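# Press the bell's button once and let it spring back

## Task

Push the bell's button fully down briefly, then release it so it rises again; the bell must remain standing in its original spot, and the task is failed if it is tipped over or shifted.

## Robot and tools

Robot: two FANUC CRX-5iA six-joint arms, left_arm and right_arm, each carrying a two-finger parallel gripper with a 50 mm stroke and a wrist camera. In the scene frame left_arm's base is at (+0.019, +0.341, 0) m and right_arm's at (+0.025, -0.342, 0) m, both facing almost straight along +x. Each wrist has a mounting block that reaches up to 12 cm out toward the gripper's -y side and turns with the hand, so allow room for it near the bell.

Frames: the scene frame has its origin at table-top height, midway between the nominal bases, with +z up and +x out across the table; left_arm sits on the +y side. Reported end_effector_position (metres, the point between the finger pads; fingertips are 17.5 mm further) and end_effector_quat_wxyz use each arm's own base frame. Offsets you send are along the axes of that arm's current Hand target, i.e. the tool's axes: +z points out along the fingers, x is the direction the fingers open and close. Pressing straight down with the fingers pointing down means a +dz offset.

execute_actions(actions, cameras): actions is a list of actions; each action is a list of 1 to 15 rows, each row one 1/30 s step, and a short action keeps its last row until step 15. Every row holds 18 numbers in [-1, 1]: left dx, dy, dz, rx, ry, rz, gripper position, force_limit, speed, then the same nine for the right arm. The six pose numbers are an offset, not a pose, measured from that arm's Hand target when the action begins (every row of the action from that same start); scale 1.0 = 0.6 m or 180 degrees; rx, ry, rz form a single rotation vector. Sending the same offset again moves further. Zeros for all six pose numbers leave that arm's target unchanged, but gripper numbers are always commands, so repeat the ones the gripper already has. cameras: list of names, ["all"], or []; an empty actions list returns images by default.

Gripper numbers: position +1 = fully open (50 mm), about -0.65 = pads closed, -1 = close until blocked. force_limit -1/0/+1 = about 20/102/185 N per pad. speed -1/0/+1 = 20/85/150 mm/s. Both start at +1. object_status: 0 moving, 1 blocked while opening, 2 blocked while closing (held), 3 reached target or pads met. Opening in mm is about (250 - position_measured) x 0.202.

move(target, speed, blend, stop_force, zero, blocking, cameras): target is one 18-number row or a list of up to 15 rows in the same layout; every row's pose numbers are offsets from the Hand targets at the start of the move (not from the previous row), same scale as above. The gripper goes there in a straight line; all of it must fit in 10 s. speed: m/s, 0.002 to 1, default 0.25 (turns at twice that in rad/s), one value or one per target. blend: corner rounding in m, 0 (default) stops at each target. stop_force: 12 to 80 N, one value for both arms; an arm's path ends when it feels that much push against its travel, then it keeps pressing where it stopped. Use it only slowly, with small values, and not while the gripper rotates; leave it out when backing off a contact. zero (default true) resets the force baseline before the move. blocking=false returns after 0.5 s while the move continues (not allowed with stop_force). The result adds a move: line giving the ending (done, off_target, moving, held, fault) and limits such as paced (pose clipped) or held (steps withheld).

wait(seconds 0 to 3600) lets time pass with no new commands. stop() brakes a running move. zoom_image(camera cam_left_wrist or cam_right_wrist, region [x0, y0, x1, y1] pixels, at most 504 by 504) enlarges part of the latest image; full images are 896x504. read_manual(section "licences") only returns licence text. finished_scene(scene = current scene number) ends the scene irreversibly.

Results: per-arm end_effector_position and quaternion, Hand target (the last commanded pose after clipping; next offsets start from it), Tool commands, object_status, position_measured, joint velocities (may read within noise), flange force along the gripper axes (noisy, "no reading" near singular poses), and for action calls some step-by-step positions. Grippers often stop a bit short of the Hand target; send the remainder as an offset.

Cautions: orientation commands are clipped to 32 degrees from the measured one per step. Arms are stiff: aiming even slightly beyond a firm surface can trigger a fault. Contact torque over a joint's limit (150 N m for the three big joints, 37.6 N m for the wrist joints) or 150 N of outside force freezes that arm for 10 s. Holding loads or straining toward unreachable poses heats motors; a MOTOR HOT line warns before a 30 to 60 s brake. A clearance check blocks commands bringing the arms too close, but arm-to-arm contact can still end the scene. For the bell: approach from above slowly, push the button down with a short, gentle stroke, then command the gripper back up past its start so it stops pressing. Do not strike the bell sideways, tip it, drag it, or knock anything off the table.

Each tool is called in YAML: its name, and indented under it one key for each argument.

## Session

execute_actions:
  actions: []
  cameras: ["all"]

Scene clock: 0.00 s.
left_arm: end_effector_position=(+0.2983, -0.1981, +0.3017) position_measured=3 object_status=3 end_effector_quat_wxyz=(+0.020, +0.600, +0.800, +0.014) | right_arm: end_effector_position=(+0.7136, +0.0576, +0.1715) position_measured=2 object_status=3 end_effector_quat_wxyz=(+0.030, +0.670, -0.142, +0.728)
Joint positions: left_arm=[-0.222 -0.269 -0.184 -0.008 -1.608 0.506] | right_arm=[0.513 0.533 -0.301 -0.876 1.116 -1.195]
Joint velocities: within noise
Flange force (N): no reading
Hand target: left_arm +0.2983, -0.1981, +0.3017; +0.020, +0.600, +0.800, +0.014 | right_arm +0.7136, +0.0576, +0.1715; +0.030, +0.670, -0.142, +0.728
Tool commands: left_gripper/position=+1.0 left_gripper/force_limit=+1.0 left_gripper/speed=+1.0 right_gripper/position=+1.0 right_gripper/force_limit=+1.0 right_gripper/speed=+1.0

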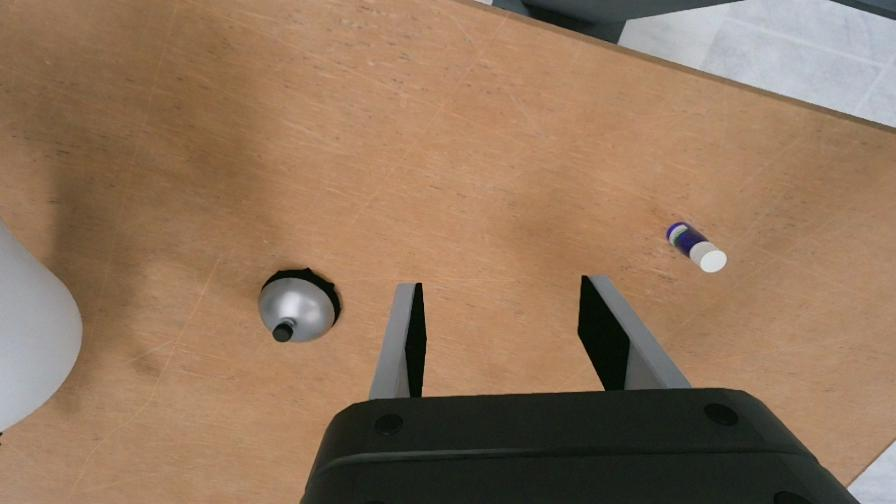

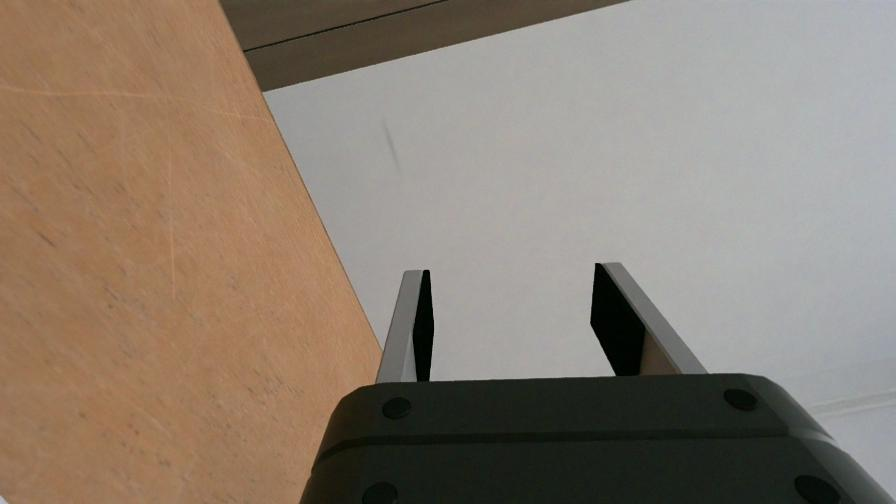

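zoom_image:
  camera: "cam_left_wrist"
  region: [230, 240, 370, 370]

Scaled by 3.600 from the camera's image (finer frame: 1280x720).

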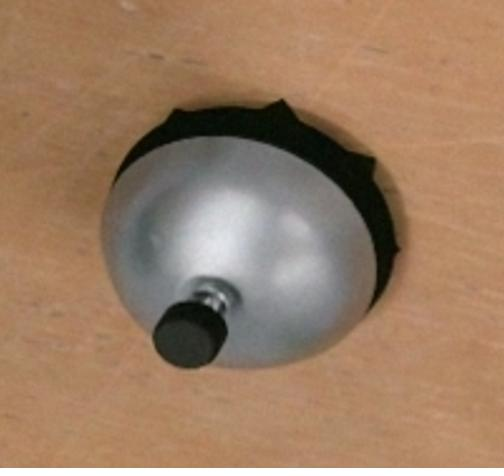

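move:
  target: [-0.3013, 0.2635, 0.3008, 0.0148, 0.0048, 0, -0.7, -1, 0, 0.168, 0.217, 0.070, 0, 0, 0, 1, 1, 1]
  speed: 0.22
  cameras: ["cam_left_wrist"]

Scene clock: 139.47 s.
left_arm: end_effector_position=(+0.5093, -0.3278, +0.1317) position_measured=251 object_status=3 end_effector_quat_wxyz=(+0.000, +0.600, +0.800, -0.001) | right_arm: end_effector_position=(+0.7137, -0.0922, +0.2516) position_measured=2 object_status=3 end_effector_quat_wxyz=(+0.030, +0.670, -0.142, +0.728)
Joint positions: left_arm=[-0.355 0.442 0.185 0.001 -1.313 0.639] | right_arm=[0.225 0.311 -0.417 -0.623 0.899 -1.287]
Flange force (N): left_arm=[6.8 -5.8 -1.4] | right_arm=[-1.9 0.0 3.1]
Hand target: left_arm +0.5093, -0.3278, +0.1317; +0.000, +0.600, +0.800, -0.001 | right_arm +0.7137, -0.0922, +0.2516; +0.030, +0.670, -0.142, +0.728
Off the commanded pose: left_arm 0.000 m, 0 deg | right_arm 0.000 m, 0 deg.
move: done

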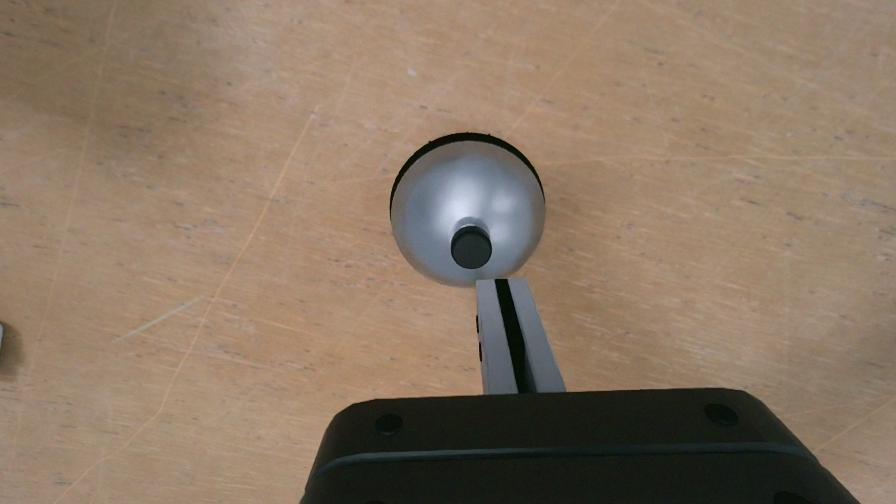

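move:
  target: [-0.0110, 0.0035, 0.055, 0, 0, 0, -0.7, -1, 0, 0, 0, 0, 0, 0, 0, 1, 1, 1]
  speed: 0.1
  cameras: ["cam_left_wrist"]

zoom_image:
  camera: "cam_left_wrist"
  region: [370, 120, 622, 372]

Scene clock: 164.90 s.
left_arm: end_effector_position=(+0.5132, -0.3336, +0.0987) position_measured=251 object_status=3 end_effector_quat_wxyz=(+0.000, +0.600, +0.800, +0.000) | right_arm: end_effector_position=(+0.7137, -0.0922, +0.2516) position_measured=2 object_status=3 end_effector_quat_wxyz=(+0.030, +0.670, -0.142, +0.728)
Joint positions: left_arm=[-0.362 0.481 0.161 0.001 -1.25 0.646] | right_arm=[0.225 0.311 -0.417 -0.623 0.899 -1.287]
Flange force (N): left_arm=[6.8 -5.6 -1.9] | right_arm=[-1.8 1.0 2.2]
Hand target: left_arm +0.5132, -0.3336, +0.0987; +0.000, +0.600, +0.800, -0.001 | right_arm +0.7137, -0.0922, +0.2516; +0.030, +0.670, -0.142, +0.728
Off the commanded pose: left_arm 0.000 m, 0 deg | right_arm 0.000 m, 0 deg.
move: done

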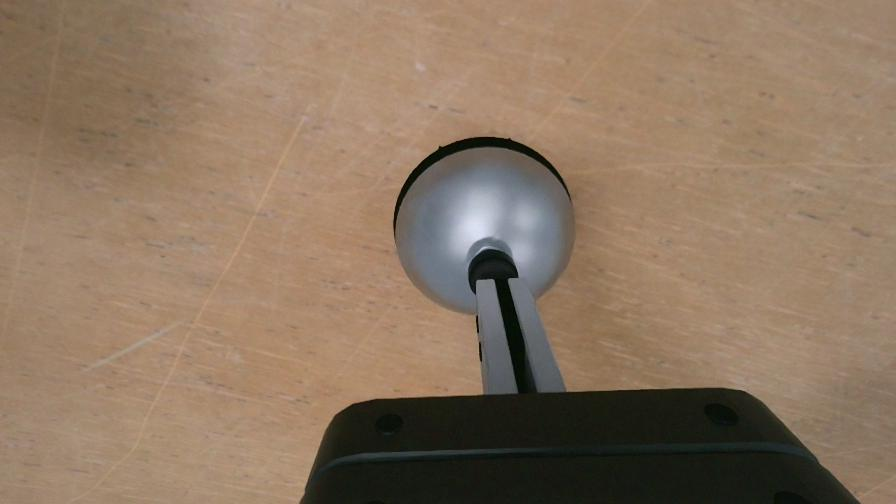

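Scaled by 2.000 from the camera's image (finer frame: 1280x720).

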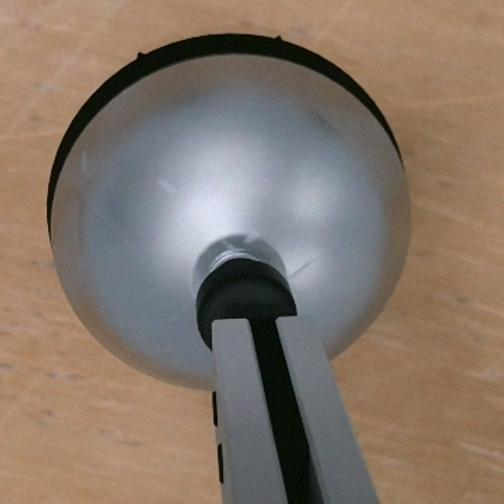

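move:
  target: [0, 0.0010, 0.0833, 0, 0, 0, -0.7, -1, 0, 0, 0, 0, 0, 0, 0, 1, 1, 1]
  speed: 0.015
  stop_force: 12
  cameras: ["cam_left_wrist"]

zoom_image:
  camera: "cam_left_wrist"
  region: [370, 120, 622, 372]

Scene clock: 199.43 s.
left_arm: end_effector_position=(+0.5135, -0.3336, +0.0807) position_measured=251 object_status=3 end_effector_quat_wxyz=(+0.001, +0.600, +0.800, +0.000) | right_arm: end_effector_position=(+0.7137, -0.0922, +0.2516) position_measured=2 object_status=3 end_effector_quat_wxyz=(+0.030, +0.670, -0.142, +0.728)
Joint positions: left_arm=[-0.362 0.496 0.138 0.001 -1.212 0.645] | right_arm=[0.225 0.311 -0.417 -0.623 0.899 -1.287]
Flange force (N): left_arm=[11.1 -6.9 -30.6] | right_arm=[-3.1 0.2 2.7]
Hand target: left_arm +0.5135, -0.3336, +0.0807; +0.001, +0.600, +0.800, +0.000 (not the last commanded pose) | right_arm +0.7137, -0.0922, +0.2516; +0.030, +0.670, -0.142, +0.728
Off the commanded pose: left_arm 0.032 m, 0 deg | right_arm 0.000 m, 0 deg.
move: contact (left_arm)

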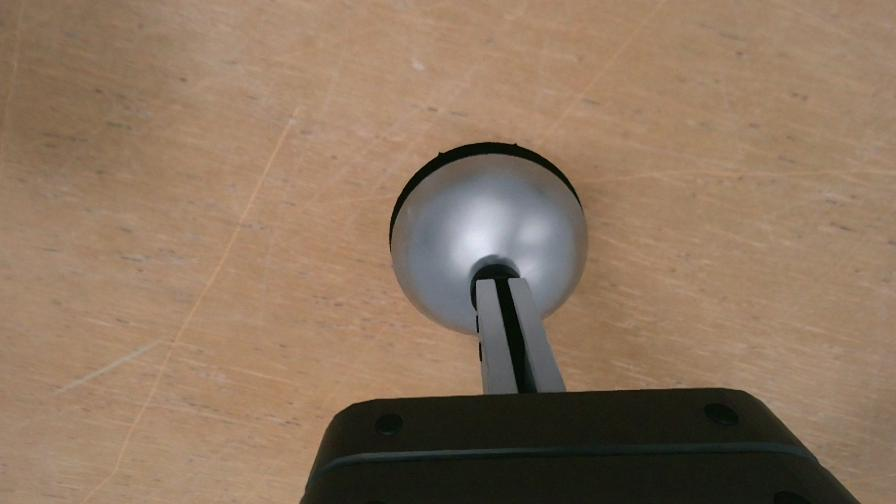

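Scaled by 2.000 from the camera's image (finer frame: 1280x720).

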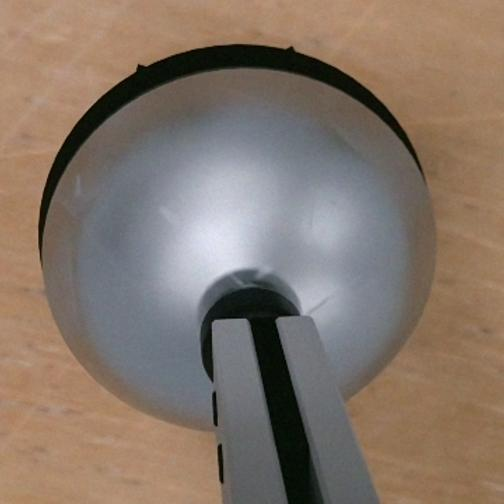

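execute_actions:
  actions:
    - [[0,0,-0.000833,0,0,0,-0.7,-1,0,0,0,0,0,0,0,1,1,1]]
    - [[0,0,-0.000833,0,0,0,-0.7,-1,0,0,0,0,0,0,0,1,1,1]]
    - [[0,0,-0.001667,0,0,0,-0.7,-1,0,0,0,0,0,0,0,1,1,1]]
    - [[0,0,-0.001667,0,0,0,-0.7,-1,0,0,0,0,0,0,0,1,1,1]]
    - [[0,0,-0.001667,0,0,0,-0.7,-1,0,0,0,0,0,0,0,1,1,1]]
  cameras: ["cam_left_wrist"]

zoom_image:
  camera: "cam_left_wrist"
  region: [370, 120, 622, 372]

Scene clock: 231.93 s.
left_arm: end_effector_position=(+0.5135, -0.3336, +0.0847) position_measured=251 object_status=3 end_effector_quat_wxyz=(+0.001, +0.600, +0.800, +0.000) | right_arm: end_effector_position=(+0.7137, -0.0922, +0.2516) position_measured=2 object_status=3 end_effector_quat_wxyz=(+0.030, +0.670, -0.142, +0.728)
Joint positions: left_arm=[-0.362 0.493 0.143 0.001 -1.221 0.645] | right_arm=[0.225 0.311 -0.417 -0.623 0.899 -1.287]
Flange force (N): left_arm=[6.4 -5.9 -3.8] | right_arm=[-1.6 0.3 3.2]
Flange force at the end of the 1st action (N): left_arm=[6.5 -6.3 -5.1] | right_arm=[-1.7 0.6 3.4]
Flange force at the end of the 2nd action (N): left_arm=[6.5 -6.1 -5.5] | right_arm=[-1.1 0.0 3.4]
Flange force at the end of the 3rd action (N): left_arm=[6.6 -5.8 -4.9] | right_arm=[-1.2 0.1 2.4]
Flange force at the end of the 4th action (N): left_arm=[6.7 -5.3 -4.2] | right_arm=[-2.0 0.4 2.7]
Hand target: left_arm +0.5135, -0.3336, +0.0847; +0.001, +0.600, +0.800, +0.000 | right_arm +0.7137, -0.0922, +0.2516; +0.030, +0.670, -0.142, +0.728
Off the commanded pose: left_arm 0.000 m, 0 deg | right_arm 0.000 m, 0 deg.
Step readings (end_effector_position of left_arm | right_arm; steps 1 to 15: 1st action; 16 to 30: 2nd action; 31 to 45: 3rd action; 46 to 60: 4th action; 61 to 75: 5th action):
0: (+0.5135, -0.3336, +0.0807) | (+0.7137, -0.0922, +0.2516)
1: (+0.5135, -0.3336, +0.0807) | (+0.7137, -0.0922, +0.2516)
2: (+0.5134, -0.3336, +0.0807) | (+0.7137, -0.0922, +0.2516)
4: (+0.5134, -0.3336, +0.0808) | (+0.7137, -0.0922, +0.2516)
8: (+0.5134, -0.3336, +0.0809) | (+0.7137, -0.0922, +0.2516)
15: (+0.5134, -0.3336, +0.0811) | (+0.7137, -0.0922, +0.2516)
16: (+0.5135, -0.3336, +0.0811) | (+0.7137, -0.0922, +0.2516)
17: (+0.5134, -0.3336, +0.0813) | (+0.7137, -0.0922, +0.2516)
19: (+0.5135, -0.3336, +0.0816) | (+0.7137, -0.0922, +0.2516)
23: (+0.5135, -0.3336, +0.0817) | (+0.7137, -0.0922, +0.2516)
30: (+0.5135, -0.3336, +0.0817) | (+0.7137, -0.0922, +0.2516)
31: (+0.5135, -0.3336, +0.0817) | (+0.7137, -0.0922, +0.2516)
32: (+0.5134, -0.3336, +0.0821) | (+0.7137, -0.0922, +0.2516)
34: (+0.5135, -0.3336, +0.0827) | (+0.7137, -0.0922, +0.2516)
38: (+0.5135, -0.3336, +0.0827) | (+0.7137, -0.0922, +0.2516)
45: (+0.5135, -0.3336, +0.0827) | (+0.7137, -0.0922, +0.2516)
46: (+0.5135, -0.3336, +0.0827) | (+0.7137, -0.0922, +0.2516)
47: (+0.5134, -0.3336, +0.0831) | (+0.7137, -0.0922, +0.2516)
49: (+0.5135, -0.3336, +0.0836) | (+0.7137, -0.0922, +0.2516)
53: (+0.5135, -0.3336, +0.0836) | (+0.7137, -0.0922, +0.2516)
60: (+0.5135, -0.3336, +0.0837) | (+0.7137, -0.0922, +0.2516)
61: (+0.5135, -0.3336, +0.0837) | (+0.7137, -0.0922, +0.2516)
62: (+0.5134, -0.3336, +0.0841) | (+0.7137, -0.0922, +0.2516)
64: (+0.5135, -0.3336, +0.0847) | (+0.7137, -0.0922, +0.2516)
68: (+0.5135, -0.3336, +0.0847) | (+0.7137, -0.0922, +0.2516)
75: (+0.5135, -0.3336, +0.0847) | (+0.7137, -0.0922, +0.2516)

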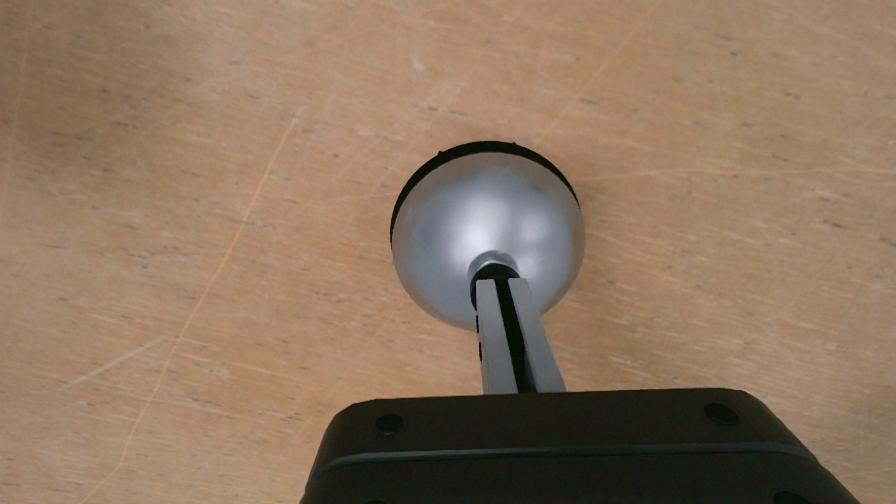

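Scaled by 2.000 from the camera's image (finer frame: 1280x720).

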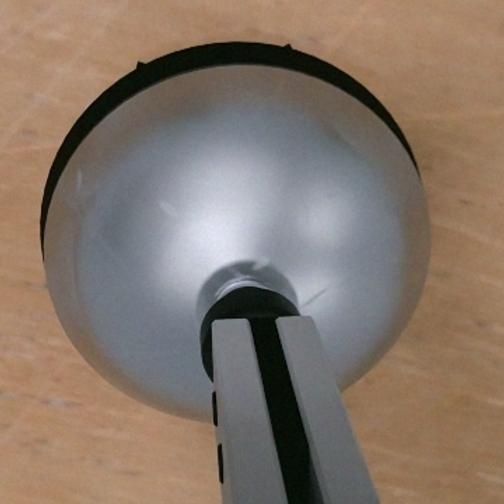

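move:
  target: [0, 0, -0.0667, 0, 0, 0, -0.7, -1, 0, 0, 0, 0, 0, 0, 0, 1, 1, 1]
  speed: 0.1
  cameras: ["cam_left_wrist"]

Scene clock: 235.80 s.
left_arm: end_effector_position=(+0.5134, -0.3336, +0.1248) position_measured=251 object_status=3 end_effector_quat_wxyz=(+0.001, +0.600, +0.800, -0.001) | right_arm: end_effector_position=(+0.7137, -0.0922, +0.2516) position_measured=2 object_status=3 end_effector_quat_wxyz=(+0.030, +0.670, -0.142, +0.728)
Joint positions: left_arm=[-0.362 0.463 0.197 0.001 -1.304 0.645] | right_arm=[0.225 0.311 -0.417 -0.623 0.899 -1.287]
Flange force (N): left_arm=[7.0 -6.0 -1.9] | right_arm=[-1.0 0.3 2.2]
Hand target: left_arm +0.5135, -0.3335, +0.1247; +0.001, +0.600, +0.800, +0.000 | right_arm +0.7137, -0.0922, +0.2516; +0.030, +0.670, -0.142, +0.728
Off the commanded pose: left_arm 0.000 m, 0 deg | right_arm 0.000 m, 0 deg.
move: done

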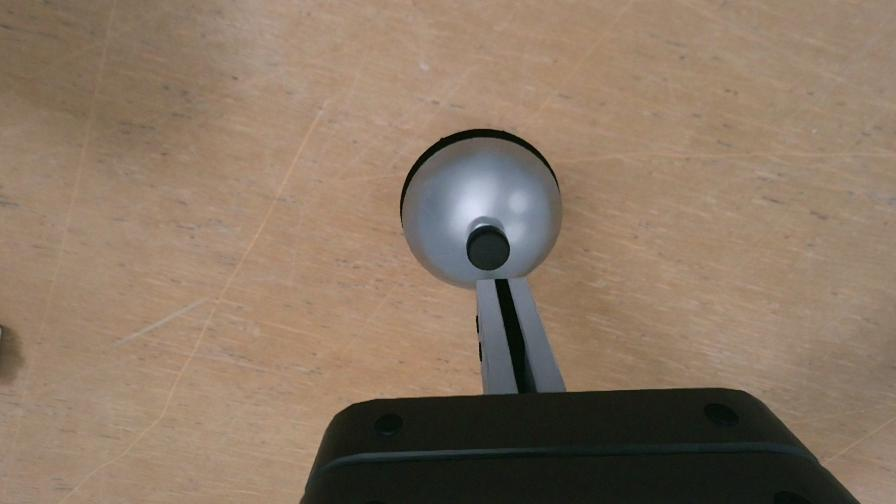

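finished_scene:
  scene: 1

The scene is finished: the task was done.


## Next scene

The same job, from a new start.

execute_actions:
  actions: []
  cameras: ["all"]

Scene clock: 0.00 s.
left_arm: end_effector_position=(+0.4169, -0.6080, +0.3514) position_measured=3 object_status=3 end_effector_quat_wxyz=(-0.075, +0.388, +0.753, -0.527) | right_arm: end_effector_position=(+0.5058, -0.0002, +0.3958) position_measured=2 object_status=3 end_effector_quat_wxyz=(+0.018, +0.011, +0.936, +0.351)
Joint positions: left_arm=[-0.491 0.641 0.318 1.108 -1.54 0.892] | right_arm=[-0.22 0.22 0.533 -0.759 -1.907 1.514]
Joint velocities: within noise
Flange force (N): no reading
Hand target: left_arm +0.4169, -0.6080, +0.3514; -0.075, +0.388, +0.753, -0.527 | right_arm +0.5058, -0.0002, +0.3958; +0.018, +0.011, +0.936, +0.351
Tool commands: left_gripper/position=+1.0 left_gripper/force_limit=+1.0 left_gripper/speed=+1.0 right_gripper/position=+1.0 right_gripper/force_limit=+1.0 right_gripper/speed=+1.0

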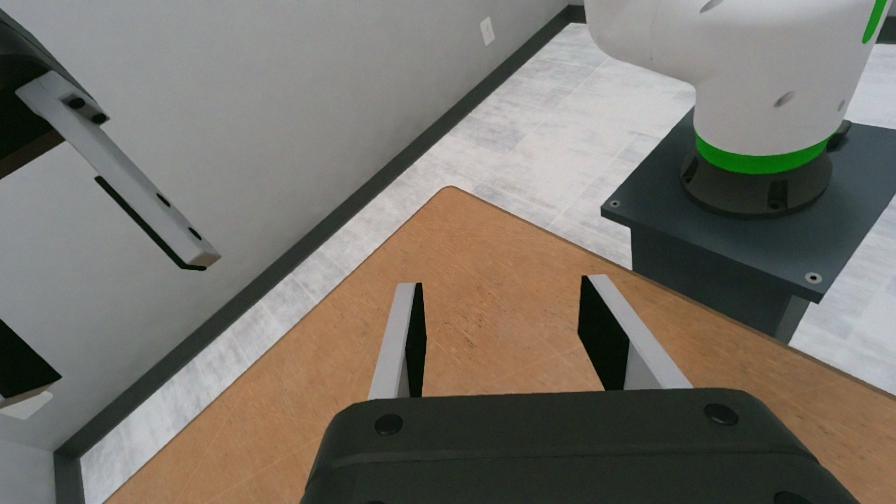

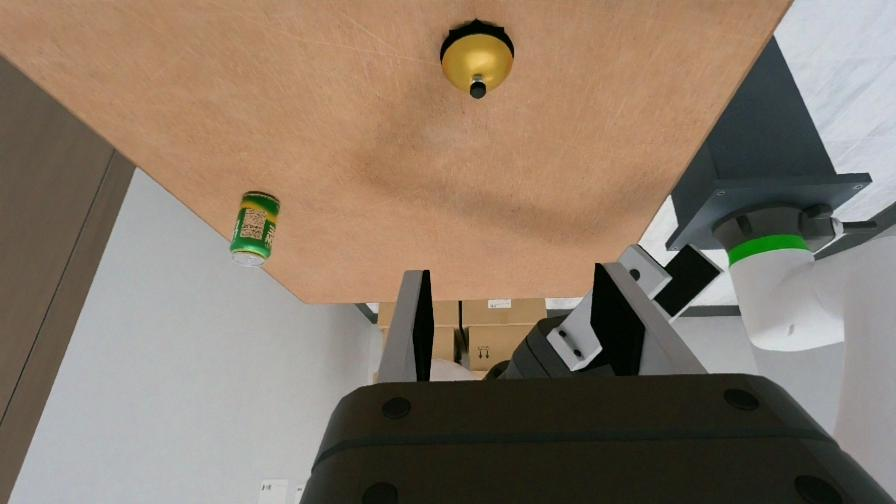

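move:
  target: [0.1620, 0.4208, -0.1137, -0.3141, 0.1724, 0.0952, -0.7, -1, 0, 0, 0, 0, 0, 0, 0, 1, 1, 1]
  speed: 0.3
  cameras: ["all"]

Scene clock: 97.50 s.
left_arm: end_effector_position=(+0.5129, -0.4571, +0.1372) position_measured=251 object_status=3 end_effector_quat_wxyz=(+0.000, +0.600, +0.800, -0.001) | right_arm: end_effector_position=(+0.5058, -0.0002, +0.3958) position_measured=2 object_status=3 end_effector_quat_wxyz=(+0.018, +0.011, +0.936, +0.351)
Joint positions: left_arm=[-0.537 0.651 0.512 0.002 -1.432 0.821] | right_arm=[-0.22 0.22 0.533 -0.759 -1.907 1.514]
Flange force (N): left_arm=[10.8 -7.1 -0.6] | right_arm=[-2.8 -1.4 -4.2]
Hand target: left_arm +0.5129, -0.4571, +0.1372; +0.000, +0.600, +0.800, -0.001 | right_arm +0.5058, -0.0002, +0.3958; +0.018, +0.011, +0.936, +0.351
Off the commanded pose: left_arm 0.000 m, 0 deg | right_arm 0.000 m, 0 deg.
move: done

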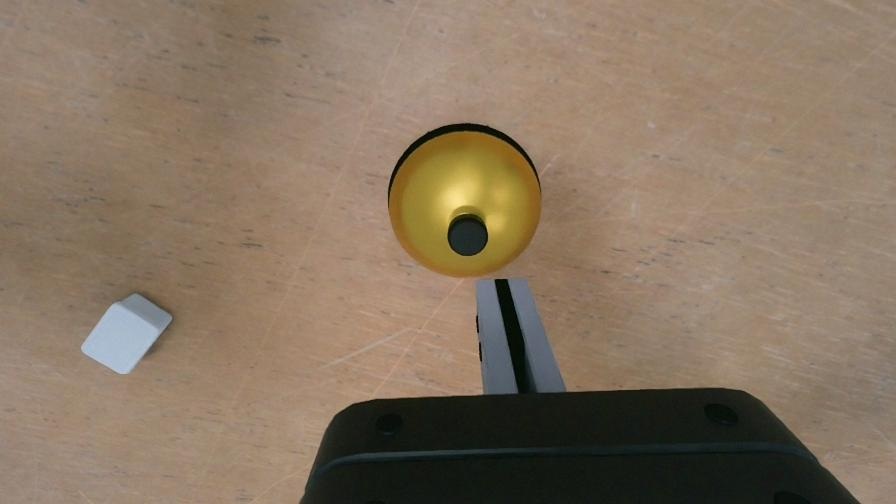

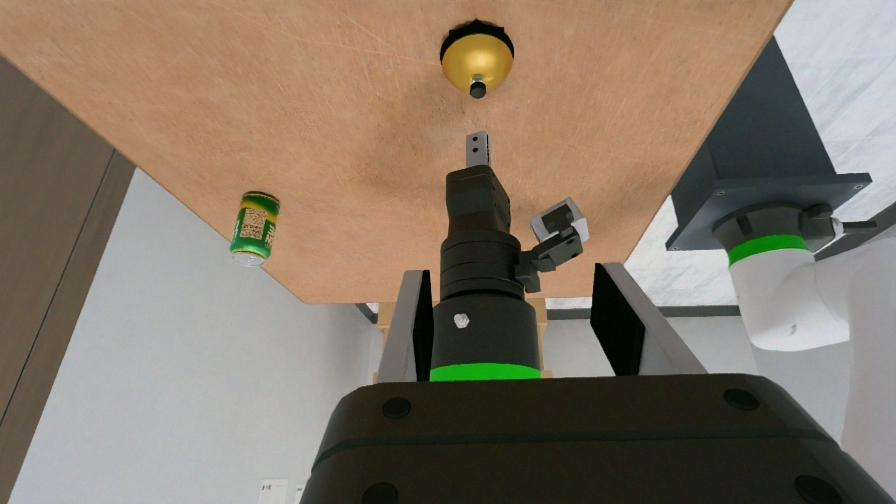

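move:
  target: [-0.0133, -0.0058, 0.0662, 0, 0, 0, -0.7, -1, 0, 0, 0, 0, 0, 0, 0, 1, 1, 1]
  speed: 0.1
  cameras: ["cam_left_wrist"]

move:
  target: [0, 0, 0.045, 0, 0, 0, -0.7, -1, 0, 0, 0, 0, 0, 0, 0, 1, 1, 1]
  speed: 0.015
  stop_force: 12
  cameras: ["cam_left_wrist"]

move:
  target: [0, 0, -0.08, 0, 0, 0, -0.7, -1, 0, 0, 0, 0, 0, 0, 0, 1, 1, 1]
  speed: 0.1
  cameras: ["cam_left_wrist"]

Scene clock: 122.73 s.
left_arm: end_effector_position=(+0.5118, -0.4658, +0.0975) position_measured=251 object_status=3 end_effector_quat_wxyz=(+0.000, +0.600, +0.800, -0.001) | right_arm: end_effector_position=(+0.5058, -0.0002, +0.3958) position_measured=2 object_status=3 end_effector_quat_wxyz=(+0.018, +0.011, +0.936, +0.351)
Joint positions: left_arm=[-0.549 0.684 0.471 0.002 -1.358 0.833] | right_arm=[-0.22 0.22 0.533 -0.759 -1.907 1.514]
Flange force (N): left_arm=[10.4 -6.9 -1.2] | right_arm=[-3.8 -1.7 -3.9]
Hand target: left_arm +0.5118, -0.4658, +0.0975; +0.000, +0.600, +0.800, -0.001 | right_arm +0.5058, -0.0002, +0.3958; +0.018, +0.011, +0.936, +0.351
Off the commanded pose: left_arm 0.000 m, 0 deg | right_arm 0.000 m, 0 deg.
move: done

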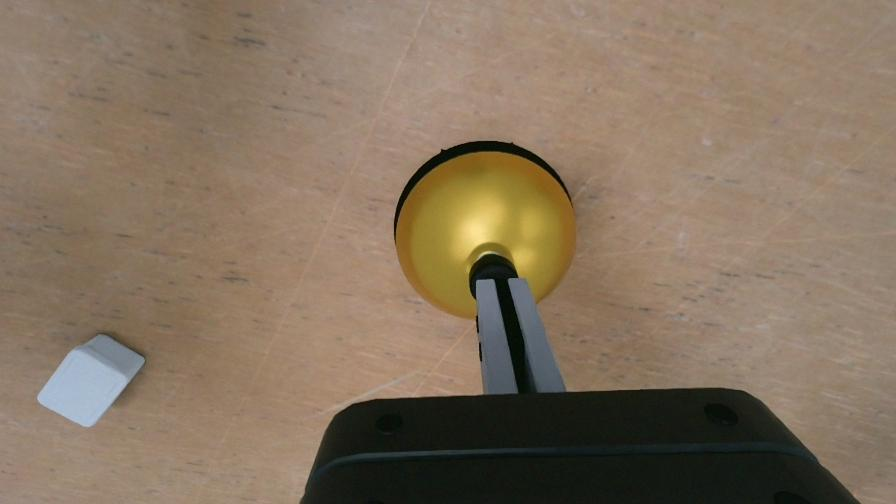

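Scene clock: 124.43 s.
left_arm: end_effector_position=(+0.5118, -0.4659, +0.0810) position_measured=251 object_status=3 end_effector_quat_wxyz=(+0.000, +0.600, +0.800, -0.001) | right_arm: end_effector_position=(+0.5058, -0.0002, +0.3958) position_measured=2 object_status=3 end_effector_quat_wxyz=(+0.018, +0.011, +0.936, +0.351)
Joint positions: left_arm=[-0.549 0.695 0.448 0.002 -1.324 0.833] | right_arm=[-0.22 0.22 0.533 -0.759 -1.907 1.514]
Flange force (N): left_arm=[15.4 -4.8 -26.9] | right_arm=[-2.9 -2.0 -3.3]
Hand target: left_arm +0.5118, -0.4659, +0.0810; +0.000, +0.600, +0.800, -0.001 (not the last commanded pose) | right_arm +0.5058, -0.0002, +0.3958; +0.018, +0.011, +0.936, +0.351
Off the commanded pose: left_arm 0.010 m, 0 deg | right_arm 0.000 m, 0 deg.
move: contact (left_arm)

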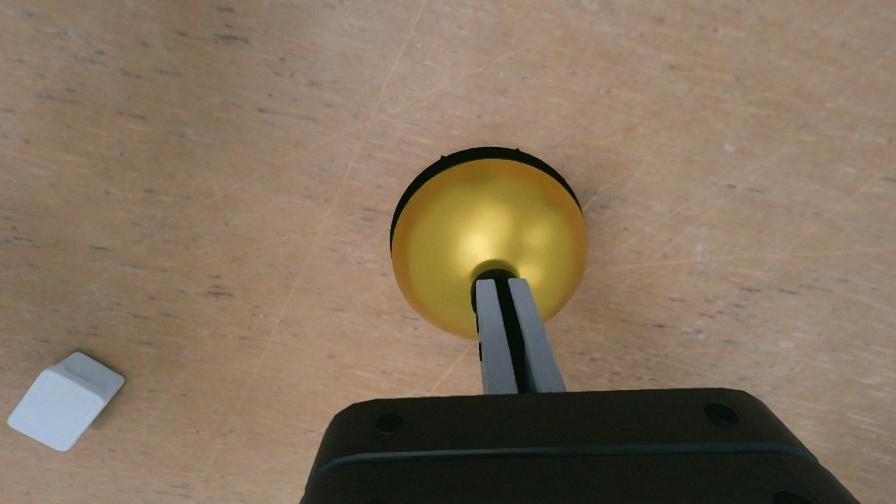

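Scene clock: 125.23 s.
left_arm: end_effector_position=(+0.5118, -0.4659, +0.1291) position_measured=251 object_status=3 end_effector_quat_wxyz=(+0.000, +0.600, +0.800, -0.001) | right_arm: end_effector_position=(+0.5058, -0.0002, +0.3958) position_measured=2 object_status=3 end_effector_quat_wxyz=(+0.018, +0.011, +0.936, +0.351)
Joint positions: left_arm=[-0.548 0.668 0.52 0.002 -1.422 0.833] | right_arm=[-0.22 0.22 0.533 -0.759 -1.907 1.514]
Flange force (N): left_arm=[10.6 -6.3 -0.8] | right_arm=[-2.3 -1.4 -3.6]
Hand target: left_arm +0.5118, -0.4658, +0.1290; +0.000, +0.600, +0.800, -0.001 | right_arm +0.5058, -0.0002, +0.3958; +0.018, +0.011, +0.936, +0.351
Off the commanded pose: left_arm 0.000 m, 0 deg | right_arm 0.000 m, 0 deg.
move: done

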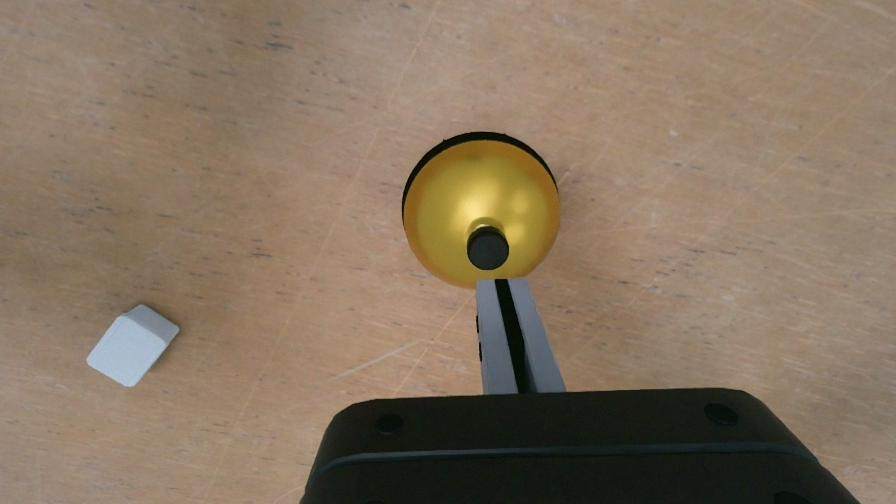

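finished_scene:
  scene: 2

The scene is finished: the task was done.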